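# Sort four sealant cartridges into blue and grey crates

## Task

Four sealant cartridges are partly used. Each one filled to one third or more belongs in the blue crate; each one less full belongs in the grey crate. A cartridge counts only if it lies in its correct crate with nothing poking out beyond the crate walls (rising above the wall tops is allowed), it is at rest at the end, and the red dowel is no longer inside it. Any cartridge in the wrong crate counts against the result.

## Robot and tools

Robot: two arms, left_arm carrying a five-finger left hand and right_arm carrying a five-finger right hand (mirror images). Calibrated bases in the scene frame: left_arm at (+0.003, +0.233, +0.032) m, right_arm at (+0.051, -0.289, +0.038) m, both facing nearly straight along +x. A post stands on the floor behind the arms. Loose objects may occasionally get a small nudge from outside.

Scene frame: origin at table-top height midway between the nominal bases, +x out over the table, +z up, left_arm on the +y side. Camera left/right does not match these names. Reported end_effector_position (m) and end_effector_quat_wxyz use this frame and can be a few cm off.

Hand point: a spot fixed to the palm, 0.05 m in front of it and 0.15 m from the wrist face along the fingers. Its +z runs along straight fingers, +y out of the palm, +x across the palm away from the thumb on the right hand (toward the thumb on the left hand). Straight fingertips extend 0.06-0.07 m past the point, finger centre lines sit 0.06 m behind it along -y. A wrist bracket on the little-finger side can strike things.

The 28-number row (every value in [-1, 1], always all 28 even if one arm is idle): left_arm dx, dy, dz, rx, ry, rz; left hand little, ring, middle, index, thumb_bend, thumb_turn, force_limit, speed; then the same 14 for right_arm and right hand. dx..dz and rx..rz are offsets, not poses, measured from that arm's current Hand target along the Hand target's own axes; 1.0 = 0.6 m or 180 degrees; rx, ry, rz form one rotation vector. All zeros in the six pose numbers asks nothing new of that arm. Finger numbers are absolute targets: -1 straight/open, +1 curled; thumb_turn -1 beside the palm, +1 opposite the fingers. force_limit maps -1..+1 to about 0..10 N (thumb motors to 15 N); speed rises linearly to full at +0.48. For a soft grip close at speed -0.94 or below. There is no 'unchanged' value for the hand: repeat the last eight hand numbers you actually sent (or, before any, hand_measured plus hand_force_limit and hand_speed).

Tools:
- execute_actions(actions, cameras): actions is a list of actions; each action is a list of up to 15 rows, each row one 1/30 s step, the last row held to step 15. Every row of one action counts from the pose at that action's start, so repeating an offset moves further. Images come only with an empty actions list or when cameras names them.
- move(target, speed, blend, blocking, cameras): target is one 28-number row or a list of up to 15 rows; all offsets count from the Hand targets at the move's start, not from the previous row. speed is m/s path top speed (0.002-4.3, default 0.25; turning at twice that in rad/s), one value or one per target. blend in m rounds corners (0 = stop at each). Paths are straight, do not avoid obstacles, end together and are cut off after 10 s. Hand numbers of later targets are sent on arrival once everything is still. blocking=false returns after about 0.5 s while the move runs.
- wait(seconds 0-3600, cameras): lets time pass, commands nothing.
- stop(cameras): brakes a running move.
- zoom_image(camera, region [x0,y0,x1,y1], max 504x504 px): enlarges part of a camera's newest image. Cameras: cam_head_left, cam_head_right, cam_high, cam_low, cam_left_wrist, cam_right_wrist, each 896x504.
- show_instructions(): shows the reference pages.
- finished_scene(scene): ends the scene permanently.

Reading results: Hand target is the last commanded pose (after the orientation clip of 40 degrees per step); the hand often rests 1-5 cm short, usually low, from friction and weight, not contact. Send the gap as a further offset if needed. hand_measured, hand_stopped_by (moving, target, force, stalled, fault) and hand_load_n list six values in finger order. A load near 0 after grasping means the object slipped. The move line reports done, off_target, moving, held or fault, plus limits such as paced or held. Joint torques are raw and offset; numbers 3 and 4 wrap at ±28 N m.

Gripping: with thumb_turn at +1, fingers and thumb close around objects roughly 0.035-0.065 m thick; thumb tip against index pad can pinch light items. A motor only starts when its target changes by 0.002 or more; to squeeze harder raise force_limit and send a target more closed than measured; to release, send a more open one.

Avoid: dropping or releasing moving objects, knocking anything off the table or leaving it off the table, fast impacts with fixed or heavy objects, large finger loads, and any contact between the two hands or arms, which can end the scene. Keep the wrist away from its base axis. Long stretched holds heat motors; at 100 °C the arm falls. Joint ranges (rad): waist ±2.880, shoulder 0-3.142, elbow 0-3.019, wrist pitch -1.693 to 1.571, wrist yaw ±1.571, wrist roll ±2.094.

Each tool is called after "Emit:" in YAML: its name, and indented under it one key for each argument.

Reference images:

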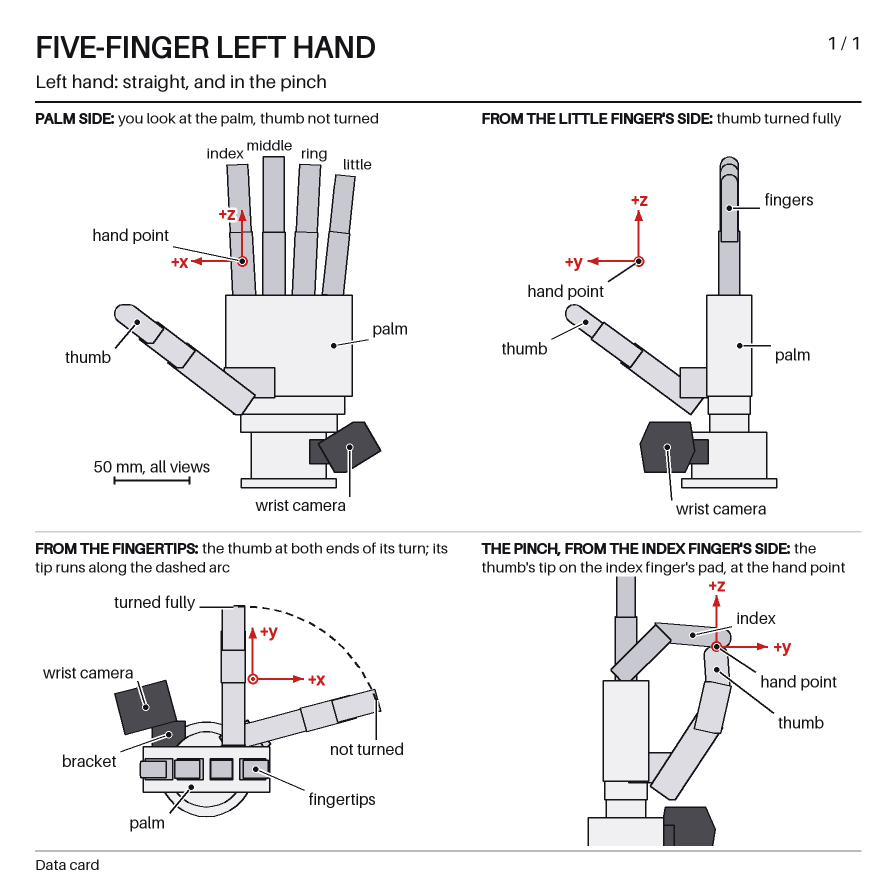

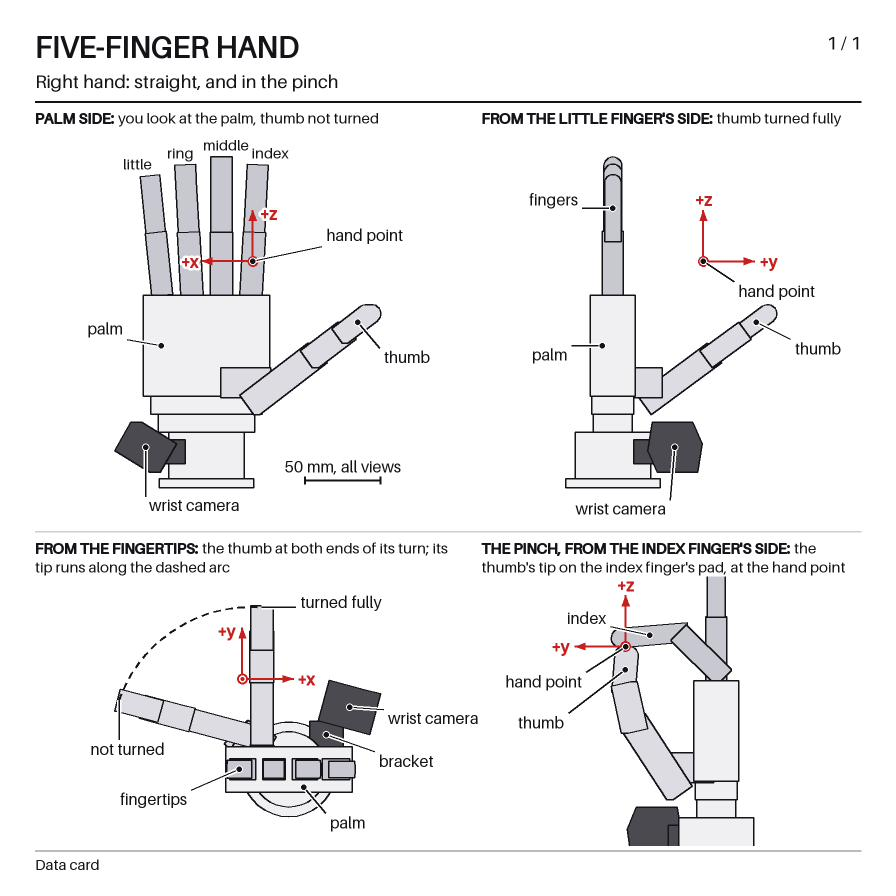

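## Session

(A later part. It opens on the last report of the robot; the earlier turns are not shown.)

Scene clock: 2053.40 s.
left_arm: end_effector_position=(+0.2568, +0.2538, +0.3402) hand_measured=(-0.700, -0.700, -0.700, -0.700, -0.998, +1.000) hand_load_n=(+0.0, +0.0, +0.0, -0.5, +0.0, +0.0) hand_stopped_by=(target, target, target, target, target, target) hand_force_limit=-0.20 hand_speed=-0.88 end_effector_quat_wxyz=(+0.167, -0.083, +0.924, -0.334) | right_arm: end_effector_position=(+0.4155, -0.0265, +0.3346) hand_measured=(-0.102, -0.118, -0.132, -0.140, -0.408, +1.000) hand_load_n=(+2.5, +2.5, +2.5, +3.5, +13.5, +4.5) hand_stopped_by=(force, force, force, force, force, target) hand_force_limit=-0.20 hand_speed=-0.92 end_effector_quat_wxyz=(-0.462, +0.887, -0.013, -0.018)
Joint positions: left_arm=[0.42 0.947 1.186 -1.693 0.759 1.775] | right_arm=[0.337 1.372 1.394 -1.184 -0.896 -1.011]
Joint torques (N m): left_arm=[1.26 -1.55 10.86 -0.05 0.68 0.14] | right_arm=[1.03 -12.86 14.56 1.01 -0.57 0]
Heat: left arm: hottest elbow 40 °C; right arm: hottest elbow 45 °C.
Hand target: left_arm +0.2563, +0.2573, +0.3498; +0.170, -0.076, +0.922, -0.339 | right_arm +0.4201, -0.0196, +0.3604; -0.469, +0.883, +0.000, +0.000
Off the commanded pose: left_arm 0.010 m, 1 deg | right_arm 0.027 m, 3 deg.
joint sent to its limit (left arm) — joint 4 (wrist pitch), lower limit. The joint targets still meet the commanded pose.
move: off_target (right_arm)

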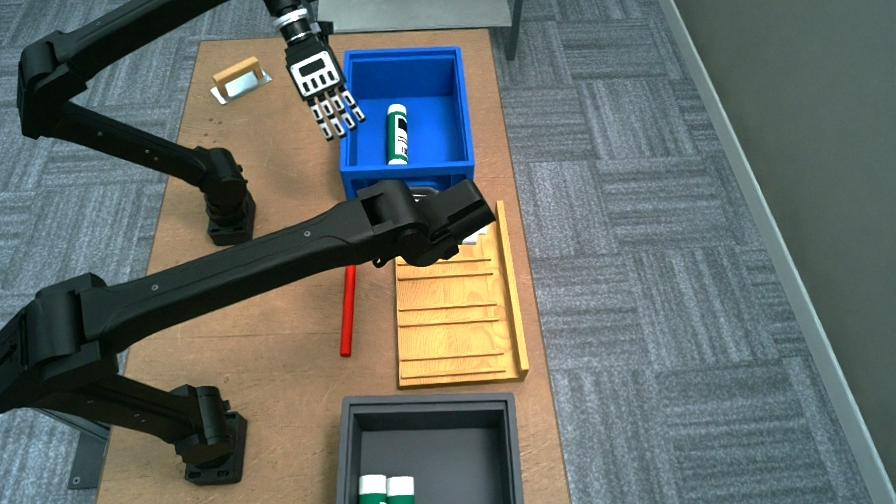

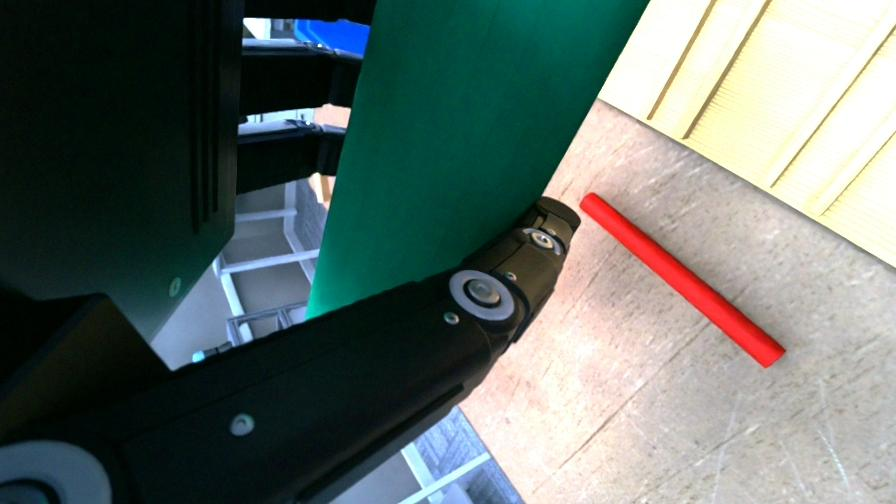

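Emit:
move:
  target: [0,0,0,0,0,0,-0.7,-0.7,-0.7,-0.7,-1,1,-0.2,-0.88,0.075,0.5092,-0.516,-0.0482,0.3866,0.3184,0.1,0.1,0.1,0.1,0.1,1,-0.2,-0.92]
  speed: 0.2
  cameras: ["cam_high","cam_right_wrist"]

Emit:
move:
  target: [0,0,0,0,0,0,-0.7,-0.7,-0.7,-0.7,-1,1,-0.2,-0.88,0.0083,0.2003,0.2239,0,0,0,0.1,0.1,0.1,0.1,0.1,1,-0.2,-0.92]
  speed: 0.12
  cameras: ["cam_high","cam_right_wrist"]

Scene clock: 2073.17 s.
left_arm: end_effector_position=(+0.2568, +0.2538, +0.3402) hand_measured=(-0.700, -0.700, -0.700, -0.700, -0.998, +1.000) hand_load_n=(-0.5, +0.0, +0.0, +0.0, +0.0, +0.0) hand_stopped_by=(target, target, target, target, target, target) hand_force_limit=-0.20 hand_speed=-0.88 end_effector_quat_wxyz=(+0.167, -0.083, +0.924, -0.334) | right_arm: end_effector_position=(+0.4605, -0.4406, +0.2831) hand_measured=(-0.102, -0.118, -0.132, -0.140, -0.408, +1.000) hand_load_n=(+2.5, +3.0, +2.5, +3.5, +13.5, +3.5) hand_stopped_by=(force, force, force, force, force, target) hand_force_limit=-0.20 hand_speed=-0.92 end_effector_quat_wxyz=(-0.270, +0.659, -0.649, +0.267)
Joint positions: left_arm=[0.42 0.947 1.186 -1.693 0.759 1.775] | right_arm=[-0.518 1.17 1.108 -0.805 -0.368 -0.402]
Joint torques (N m): left_arm=[1.26 -1.08 10.89 -0.08 0.66 0.14] | right_arm=[-0.56 -7.77 10.85 2.81 -0.11 -0.02]
Motor temperatures (°C): left_arm=[26 27 40 27 29 25] | right_arm=[28 29 50 25 29 26]
Heat: left arm: hottest elbow 40 °C; right arm: hottest elbow 50 °C.
Hand target: left_arm +0.2563, +0.2573, +0.3498; +0.170, -0.076, +0.922, -0.339 | right_arm +0.4654, -0.4471, +0.2809; -0.270, +0.653, -0.653, +0.272
Off the commanded pose: left_arm 0.010 m, 1 deg | right_arm 0.009 m, 1 deg.
joint sent to its limit (left arm) — joint 4 (wrist pitch), lower limit. The joint targets still meet the commanded pose.
move: done

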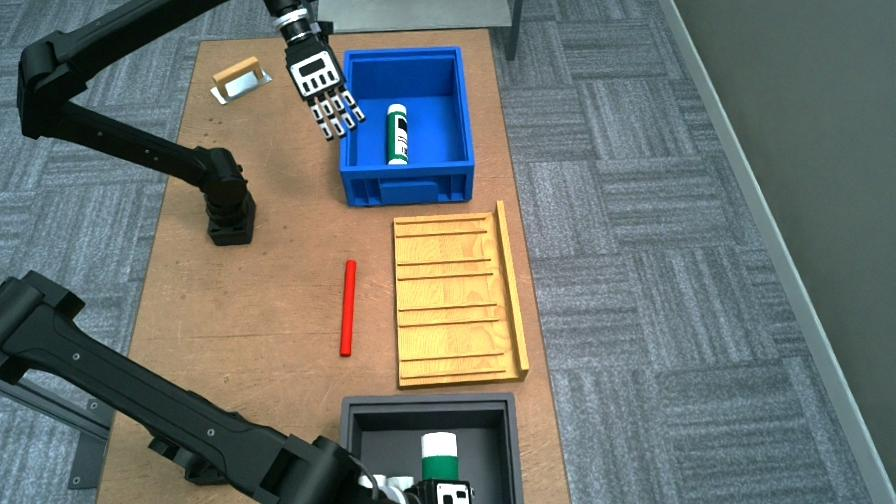

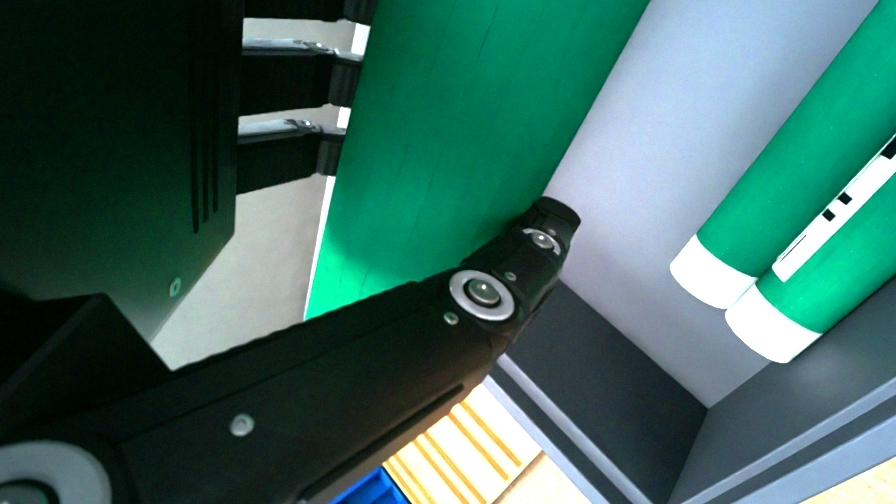

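Scene clock: 2075.33 s.
left_arm: end_effector_position=(+0.2568, +0.2538, +0.3402) hand_measured=(-0.700, -0.700, -0.700, -0.700, -0.998, +1.000) hand_load_n=(+0.0, +0.5, +0.5, +0.0, +0.0, +0.0) hand_stopped_by=(target, target, target, target, target, target) hand_force_limit=-0.20 hand_speed=-0.88 end_effector_quat_wxyz=(+0.167, -0.083, +0.924, -0.334) | right_arm: end_effector_position=(+0.4743, -0.4488, +0.1059) hand_measured=(-0.102, -0.118, -0.132, -0.140, -0.408, +1.000) hand_load_n=(+2.5, +3.0, +2.5, +3.5, +13.5, +4.0) hand_stopped_by=(force, force, force, force, force, target) hand_force_limit=-0.20 hand_speed=-0.92 end_effector_quat_wxyz=(-0.270, +0.658, -0.649, +0.270)
Joint positions: left_arm=[0.42 0.947 1.186 -1.693 0.759 1.775] | right_arm=[-0.518 1.373 0.788 -0.276 -0.366 -0.401]
Joint torques (N m): left_arm=[1.38 -1.49 10.96 -0.05 0.68 0.15] | right_arm=[-0.44 -9.7 8.8 3.03 -0.11 -0.01]
Heat: left arm: hottest elbow 40 °C; right arm: hottest elbow 50 °C.
Hand target: left_arm +0.2563, +0.2573, +0.3498; +0.170, -0.076, +0.922, -0.339 | right_arm +0.4756, -0.4526, +0.1009; -0.270, +0.653, -0.653, +0.272
Off the commanded pose: left_arm 0.010 m, 1 deg | right_arm 0.006 m, 1 deg.
joint sent to its limit (left arm) — joint 4 (wrist pitch), lower limit. The joint targets still meet the commanded pose.
move: done

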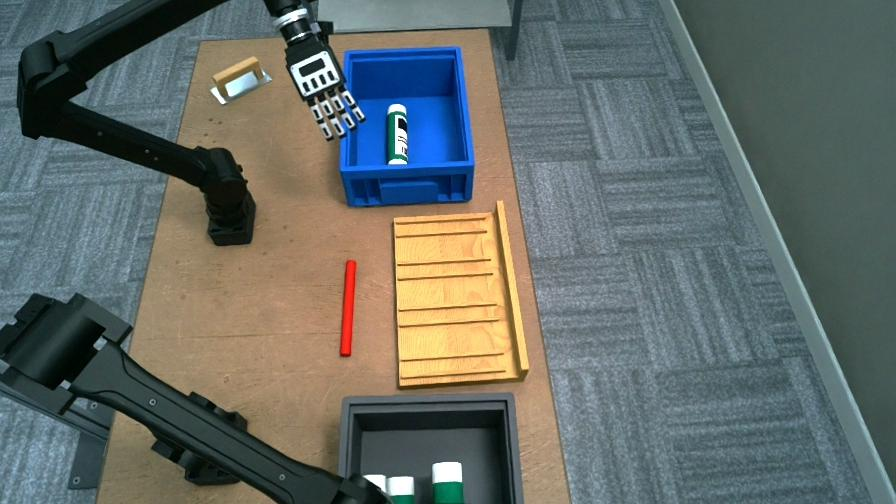

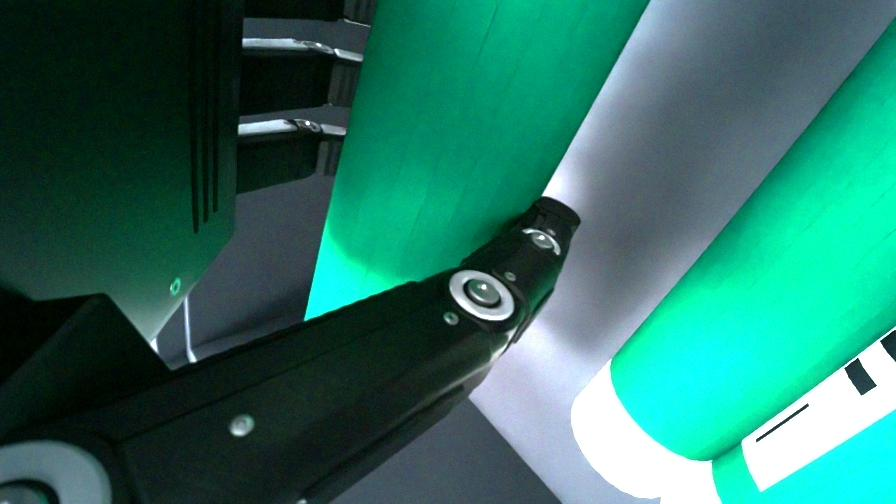

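Emit:
move:
  target: [0,0,0,0,0,0,-0.7,-0.7,-0.7,-0.7,-1,1,-0.2,-0.88,0,0.0825,0.0725,0,0,0,0.1,0.1,0.1,0.1,0.1,1,-0.2,-0.92]
  speed: 0.05
  cameras: ["cam_high","cam_right_wrist"]

Scene clock: 2080.77 s.
left_arm: end_effector_position=(+0.2568, +0.2538, +0.3402) hand_measured=(-0.700, -0.700, -0.700, -0.700, -0.998, +1.000) hand_load_n=(+0.0, +0.0, +0.0, +0.0, +0.0, +0.0) hand_stopped_by=(target, target, target, target, target, target) hand_force_limit=-0.20 hand_speed=-0.88 end_effector_quat_wxyz=(+0.167, -0.083, +0.924, -0.334) | right_arm: end_effector_position=(+0.4729, -0.4486, +0.0422) hand_measured=(-0.102, -0.118, -0.132, -0.140, -0.408, +1.000) hand_load_n=(+2.5, +3.0, +2.5, +3.5, +13.0, +4.0) hand_stopped_by=(force, force, force, force, force, target) hand_force_limit=-0.20 hand_speed=-0.92 end_effector_quat_wxyz=(-0.271, +0.658, -0.648, +0.272)
Joint positions: left_arm=[0.42 0.947 1.186 -1.693 0.759 1.775] | right_arm=[-0.52 1.5 0.704 -0.061 -0.366 -0.401]
Joint torques (N m): left_arm=[1.32 -1.44 10.99 -0.08 0.69 0.16] | right_arm=[-0.5 -9.99 7.38 2.95 -0.25 -0.08]
Heat: left arm: hottest elbow 40 °C; right arm: hottest elbow 49 °C.
Hand target: left_arm +0.2563, +0.2573, +0.3498; +0.170, -0.076, +0.922, -0.339 | right_arm +0.4714, -0.4528, +0.0352; -0.270, +0.653, -0.653, +0.272
Off the commanded pose: left_arm 0.010 m, 1 deg | right_arm 0.008 m, 1 deg.
joint sent to its limit (left arm) — joint 4 (wrist pitch), lower limit. The joint targets still meet the commanded pose.
move: done

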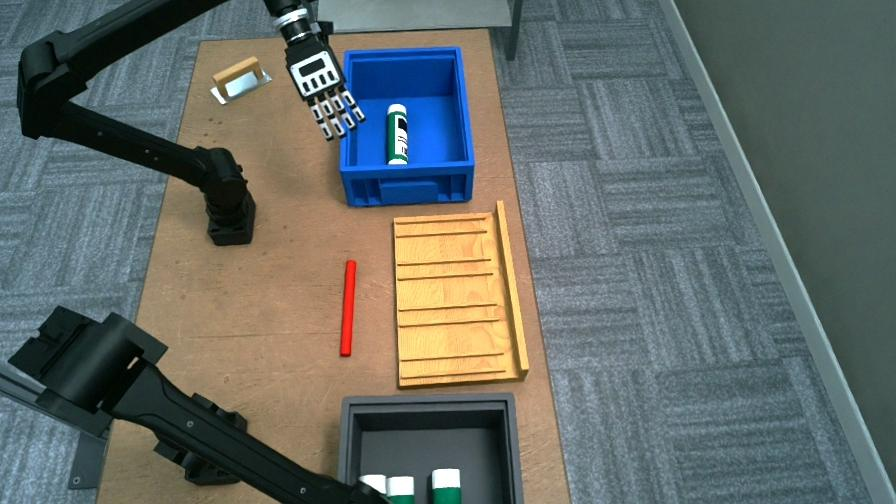

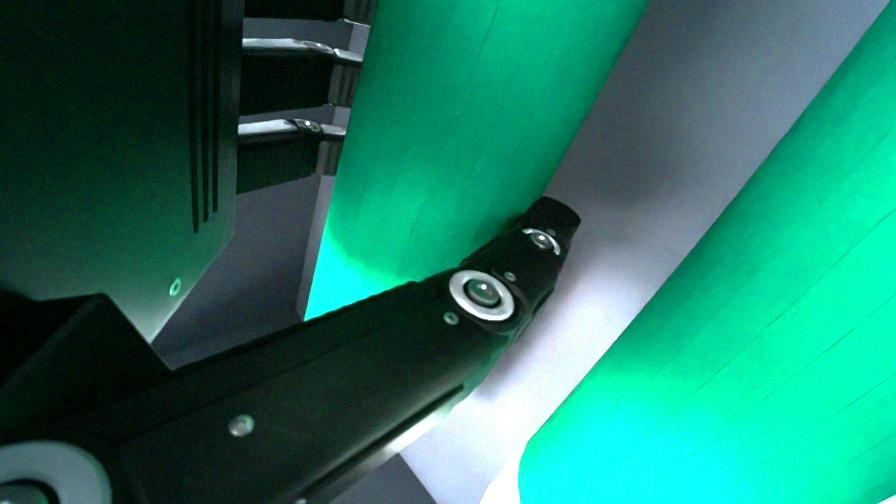

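Emit:
move:
  target: [0,0,0,0,0,0,-0.7,-0.7,-0.7,-0.7,-1,1,-0.2,-0.88,0,0.0135,0.0135,0,0,0,0.1,0.1,0.1,0.1,0.1,1,-0.2,-0.92]
  speed: 0.03
  cameras: ["cam_right_wrist"]

Scene clock: 2085.40 s.
left_arm: end_effector_position=(+0.2568, +0.2538, +0.3402) hand_measured=(-0.700, -0.700, -0.700, -0.700, -0.998, +1.000) hand_load_n=(+0.0, +0.0, +0.0, +0.0, +0.0, +0.0) hand_stopped_by=(target, target, target, target, target, target) hand_force_limit=-0.20 hand_speed=-0.88 end_effector_quat_wxyz=(+0.167, -0.083, +0.924, -0.334) | right_arm: end_effector_position=(+0.4748, -0.4493, +0.0344) hand_measured=(-0.102, -0.118, -0.132, -0.140, -0.408, +1.000) hand_load_n=(+2.5, +2.5, +2.5, +3.5, +13.5, +4.0) hand_stopped_by=(force, force, force, force, force, target) hand_force_limit=-0.20 hand_speed=-0.92 end_effector_quat_wxyz=(-0.272, +0.657, -0.647, +0.275)
Joint positions: left_arm=[0.42 0.947 1.186 -1.693 0.759 1.775] | right_arm=[-0.52 1.522 0.697 -0.023 -0.368 -0.401]
Joint torques (N m): left_arm=[1.14 -1.38 10.92 -0.06 0.68 0.16] | right_arm=[-0.79 -9.47 6.94 2.97 -0.17 -0.07]
Heat: left arm: hottest elbow 40 °C; right arm: hottest elbow 48 °C.
Hand target: left_arm +0.2563, +0.2573, +0.3498; +0.170, -0.076, +0.922, -0.339 | right_arm +0.4713, -0.4527, +0.0237; -0.270, +0.654, -0.653, +0.271
Off the commanded pose: left_arm 0.010 m, 1 deg | right_arm 0.012 m, 1 deg.
joint sent to its limit (left arm) — joint 4 (wrist pitch), lower limit. The joint targets still meet the commanded pose.
move: off_target (right_arm)

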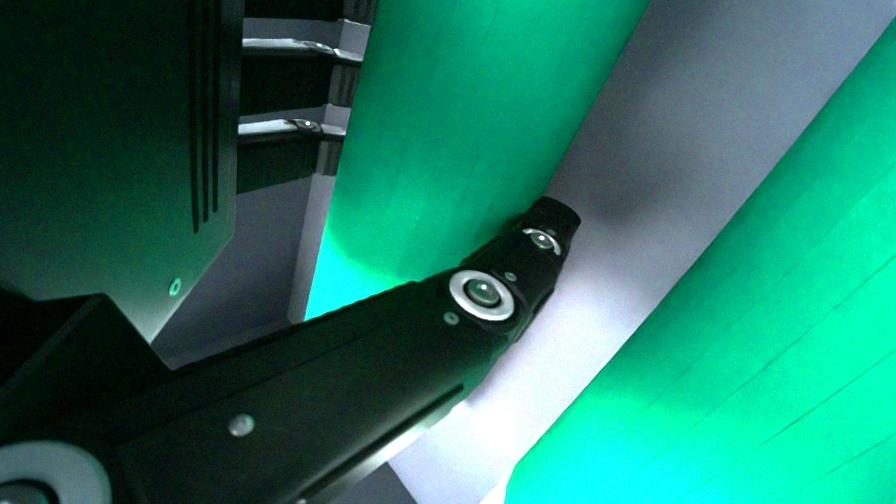

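Emit:
move:
  target: [0,0,0,0,0,0,-0.7,-0.7,-0.7,-0.7,-1,1,-0.2,-0.88,0,0.0082,0.0012,0,0,0,0.1,0.1,0.1,0.1,0.1,1,-0.2,-0.92]
  speed: 0.03

Emit:
move:
  target: [0,0,0,0,0,0,-0.7,-0.7,-0.7,-0.7,-1,1,-0.2,-0.88,0,0,0,0,0,0,-0.36,-0.36,-0.36,-0.36,-0.7,1,-0.2,-0.88]
  cameras: ["cam_high","cam_right_wrist"]

Scene clock: 2090.77 s.
left_arm: end_effector_position=(+0.2568, +0.2538, +0.3402) hand_measured=(-0.700, -0.700, -0.700, -0.700, -0.998, +1.000) hand_load_n=(+0.0, +0.0, +0.0, +0.0, -0.5, +0.5) hand_stopped_by=(target, target, target, target, target, target) hand_force_limit=-0.20 hand_speed=-0.88 end_effector_quat_wxyz=(+0.167, -0.083, +0.924, -0.334) | right_arm: end_effector_position=(+0.4744, -0.4500, +0.0337) hand_measured=(-0.102, -0.118, -0.132, -0.140, -0.408, +1.000) hand_load_n=(+2.5, +2.5, +1.5, +3.0, +14.0, +4.0) hand_stopped_by=(force, force, force, force, force, target) hand_force_limit=-0.20 hand_speed=-0.92 end_effector_quat_wxyz=(-0.275, +0.656, -0.645, +0.278)
Joint positions: left_arm=[0.42 0.947 1.186 -1.693 0.759 1.775] | right_arm=[-0.523 1.523 0.69 -0.008 -0.373 -0.401]
Joint torques (N m): left_arm=[1.44 -1.55 10.92 -0.01 0.68 0.16] | right_arm=[-0.67 -9.93 6.56 2.88 -0.11 -0.11]
Heat: left arm: hottest elbow 40 °C; right arm: hottest elbow 47 °C.
Hand target: left_arm +0.2563, +0.2573, +0.3498; +0.170, -0.076, +0.922, -0.339 | right_arm +0.4684, -0.4527, +0.0197; -0.270, +0.654, -0.653, +0.272
Off the commanded pose: left_arm 0.010 m, 1 deg | right_arm 0.016 m, 1 deg.
joint sent to its limit (left arm) — joint 4 (wrist pitch), lower limit. The joint targets still meet the commanded pose.
move: off_target (right_arm)

Scene clock: 2092.73 s.
left_arm: end_effector_position=(+0.2568, +0.2538, +0.3402) hand_measured=(-0.700, -0.700, -0.700, -0.700, -0.998, +1.000) hand_load_n=(+0.0, +0.0, +0.0, +0.0, +0.0, +0.0) hand_stopped_by=(target, target, target, target, target, target) hand_force_limit=-0.20 hand_speed=-0.88 end_effector_quat_wxyz=(+0.167, -0.083, +0.924, -0.334) | right_arm: end_effector_position=(+0.4717, -0.4512, +0.0344) hand_measured=(-0.360, -0.360, -0.358, -0.360, -0.700, +1.000) hand_load_n=(+0.0, +0.0, -5.0, +0.0, +0.0, +0.0) hand_stopped_by=(target, target, target, target, target, target) hand_force_limit=-0.20 hand_speed=-0.88 end_effector_quat_wxyz=(-0.277, +0.653, -0.648, +0.278)
Joint positions: left_arm=[0.42 0.947 1.186 -1.693 0.759 1.775] | right_arm=[-0.532 1.517 0.684 -0.007 -0.379 -0.398]
Joint torques (N m): left_arm=[1.26 -1.73 10.93 -0.1 0.69 0.16] | right_arm=[-0.26 -8.88 7.09 2.82 0.1 -0.12]
Heat: left arm: hottest elbow 40 °C; right arm: hottest elbow 47 °C.
Hand target: left_arm +0.2563, +0.2573, +0.3498; +0.170, -0.076, +0.922, -0.339 | right_arm +0.4685, -0.4527, +0.0198; -0.270, +0.653, -0.653, +0.272
Off the commanded pose: left_arm 0.010 m, 1 deg | right_arm 0.015 m, 1 deg.
joint sent to its limit (left arm) — joint 4 (wrist pitch), lower limit. The joint targets still meet the commanded pose.
move: done

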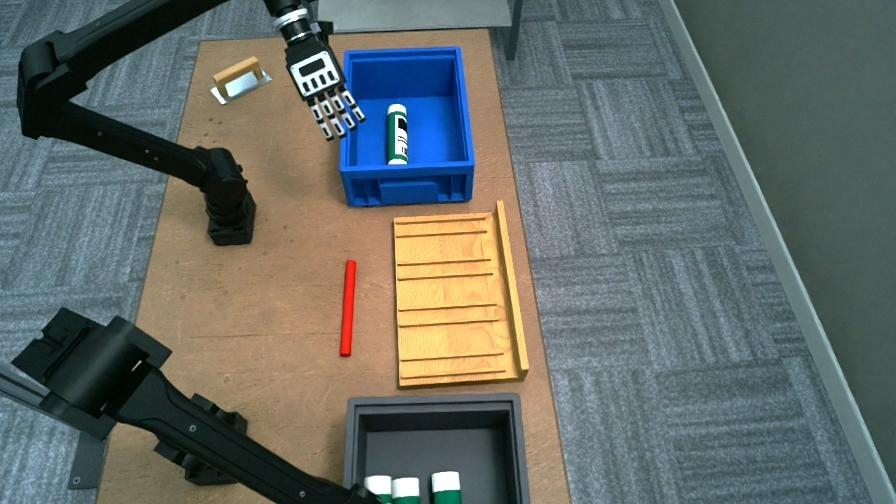

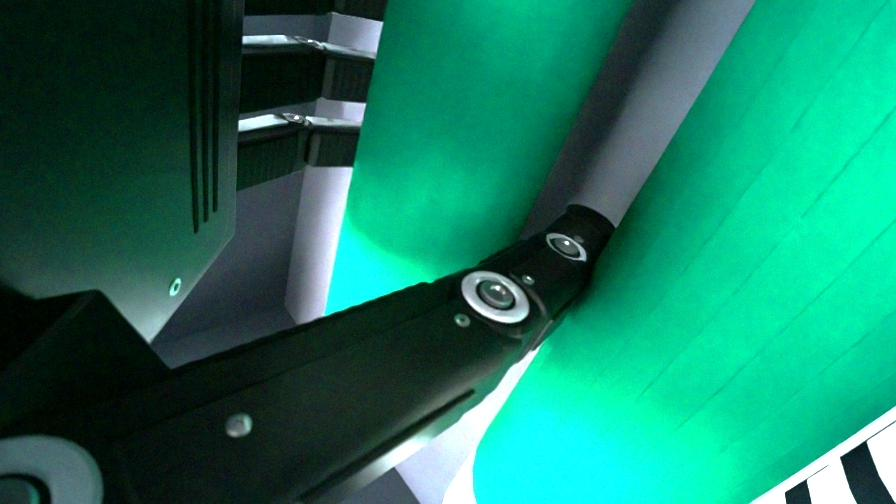

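Emit:
move:
  target:
    - [0,0,0,0,0,0,-0.7,-0.7,-0.7,-0.7,-1,1,-0.2,-0.88,0,0,0,0,0,0,-0.3,-0.3,-0.3,-0.3,-0.68,1,-0.2,-0.88]
    - [0,0,0,0,0,0,-0.7,-0.7,-0.7,-0.7,-1,1,-0.2,-0.88,0,-0.1,-0.1,0,0,0,-0.3,-0.3,-0.3,-0.3,-0.68,1,-0.2,-0.88]
    - [0,0,0,0,0,0,-0.7,-0.7,-0.7,-0.7,-1,1,-0.2,-0.88,0,-0.3,-0.3,0,0,0,-0.3,-0.3,-0.3,-0.3,-0.68,1,-0.2,-0.88]
  speed: [0.05,0.05,0.2]
  blend: [0,0.02,0]
  cameras: ["cam_high","cam_right_wrist","cam_head_left","cam_head_right"]

Scene clock: 2103.97 s.
left_arm: end_effector_position=(+0.2568, +0.2538, +0.3402) hand_measured=(-0.700, -0.700, -0.700, -0.700, -0.998, +1.000) hand_load_n=(+0.0, +0.0, +0.0, +0.0, +0.0, +0.0) hand_stopped_by=(target, target, target, target, target, target) hand_force_limit=-0.20 hand_speed=-0.88 end_effector_quat_wxyz=(+0.167, -0.083, +0.924, -0.334) | right_arm: end_effector_position=(+0.4598, -0.4456, +0.2544) hand_measured=(-0.300, -0.300, -0.300, -0.300, -0.680, +1.000) hand_load_n=(+0.0, +0.0, +0.0, +0.0, +0.0, +0.5) hand_stopped_by=(target, target, target, target, target, target) hand_force_limit=-0.20 hand_speed=-0.88 end_effector_quat_wxyz=(-0.268, +0.655, -0.659, +0.257)
Joint positions: left_arm=[0.42 0.947 1.186 -1.693 0.759 1.775] | right_arm=[-0.532 1.196 1.06 -0.754 -0.372 -0.398]
Joint torques (N m): left_arm=[1.26 -1.26 10.88 -0.05 0.69 0.17] | right_arm=[0.03 -9.41 14.3 1.65 -0.15 -0.13]
Heat: left arm: hottest elbow 40 °C; right arm: hottest elbow 46 °C.
Hand target: left_arm +0.2563, +0.2573, +0.3498; +0.170, -0.076, +0.922, -0.339 | right_arm +0.4683, -0.4522, +0.2743; -0.270, +0.653, -0.653, +0.272
Off the commanded pose: left_arm 0.010 m, 1 deg | right_arm 0.023 m, 2 deg.
joint sent to its limit (left arm) — joint 4 (wrist pitch), lower limit. The joint targets still meet the commanded pose.
move: off_target (right_arm)
Images, in order (width x height): cam_head_left 896x504, cam_head_right 896x504, cam_high 896x504, cam_right_wrist 896x504.

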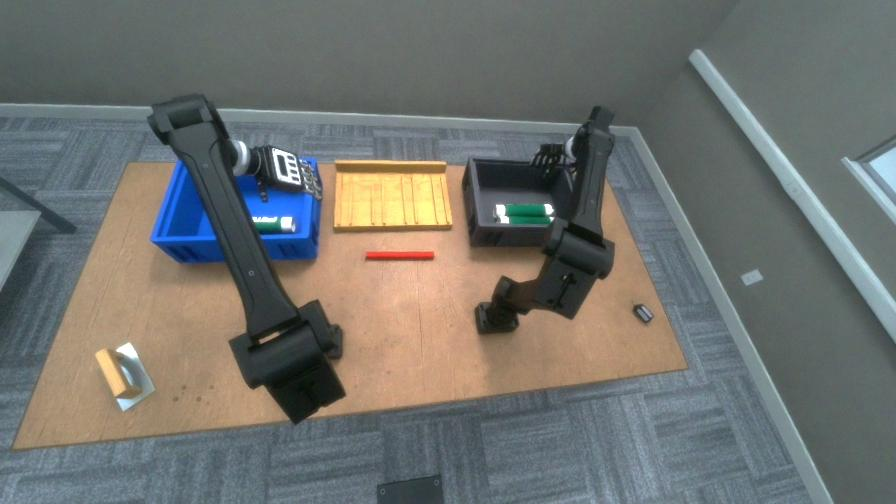

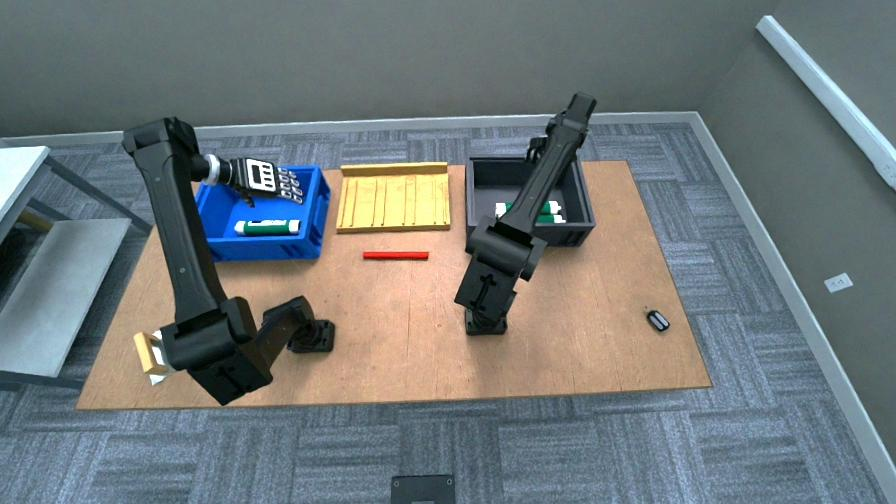

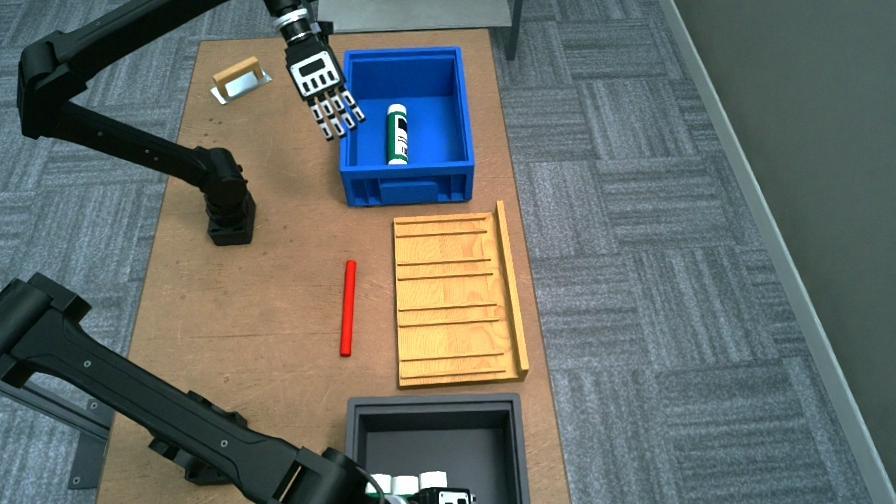

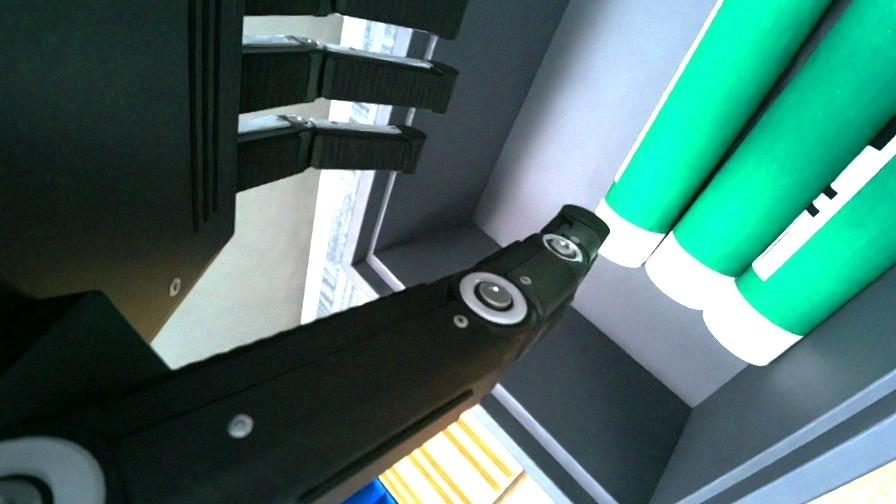

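Emit:
zoom_image:
  camera: "cam_head_left"
  region: [450, 140, 610, 260]

Emit:
wait:
  seconds: 2
  cameras: ["cam_head_right","cam_high"]

Scaled by 3.150.

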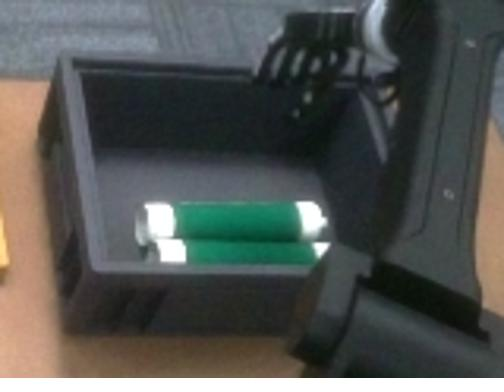

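Scene clock: 2111.17 s.
left_arm: end_effector_position=(+0.2568, +0.2538, +0.3402) hand_measured=(-0.700, -0.700, -0.700, -0.700, -0.998, +1.000) hand_load_n=(+0.0, +0.0, +0.0, +0.0, +0.0, +0.0) hand_stopped_by=(target, target, target, target, target, target) hand_force_limit=-0.20 hand_speed=-0.88 end_effector_quat_wxyz=(+0.167, -0.083, +0.924, -0.334) | right_arm: end_effector_position=(+0.4598, -0.4456, +0.2543) hand_measured=(-0.300, -0.300, -0.300, -0.300, -0.680, +1.000) hand_load_n=(+0.0, +0.0, +0.0, +0.0, +0.0, +0.0) hand_stopped_by=(target, target, target, target, target, target) hand_force_limit=-0.20 hand_speed=-0.88 end_effector_quat_wxyz=(-0.268, +0.655, -0.659, +0.256)
Joint positions: left_arm=[0.42 0.947 1.186 -1.693 0.759 1.775] | right_arm=[-0.532 1.196 1.06 -0.755 -0.372 -0.398]
Joint torques (N m): left_arm=[1.2 -1.26 10.95 -0.03 0.68 0.16] | right_arm=[-0.32 -9.47 14.28 1.46 -0.14 -0.13]
Heat: left arm: hottest elbow 40 °C; right arm: hottest elbow 46 °C.
Hand target: left_arm +0.2563, +0.2573, +0.3498; +0.170, -0.076, +0.922, -0.339 | right_arm +0.4683, -0.4521, +0.2742; -0.270, +0.653, -0.653, +0.271
Off the commanded pose: left_arm 0.010 m, 1 deg | right_arm 0.023 m, 2 deg.
wait: 2.00 s; at rest from the start

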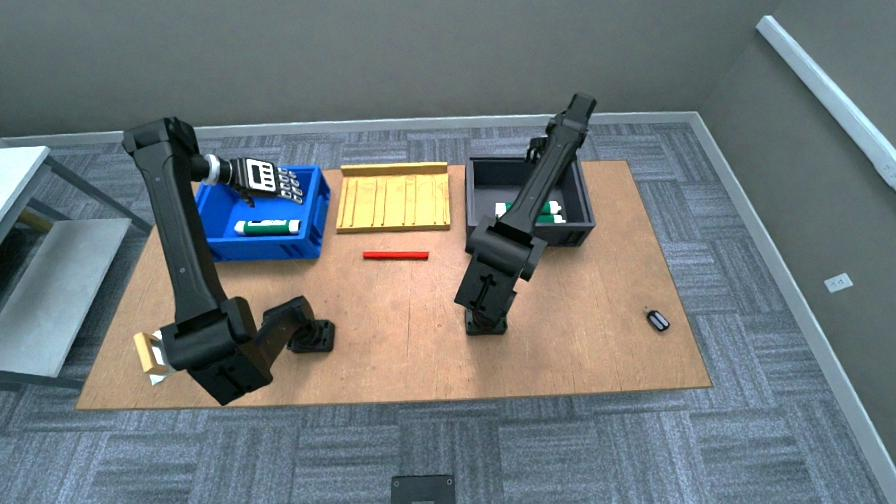

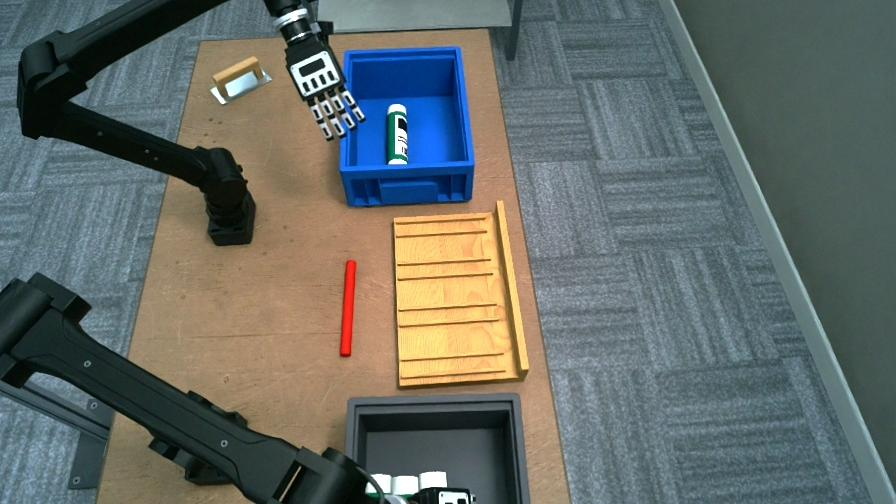

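Emit:
finished_scene:

The scene is finished: the task was done.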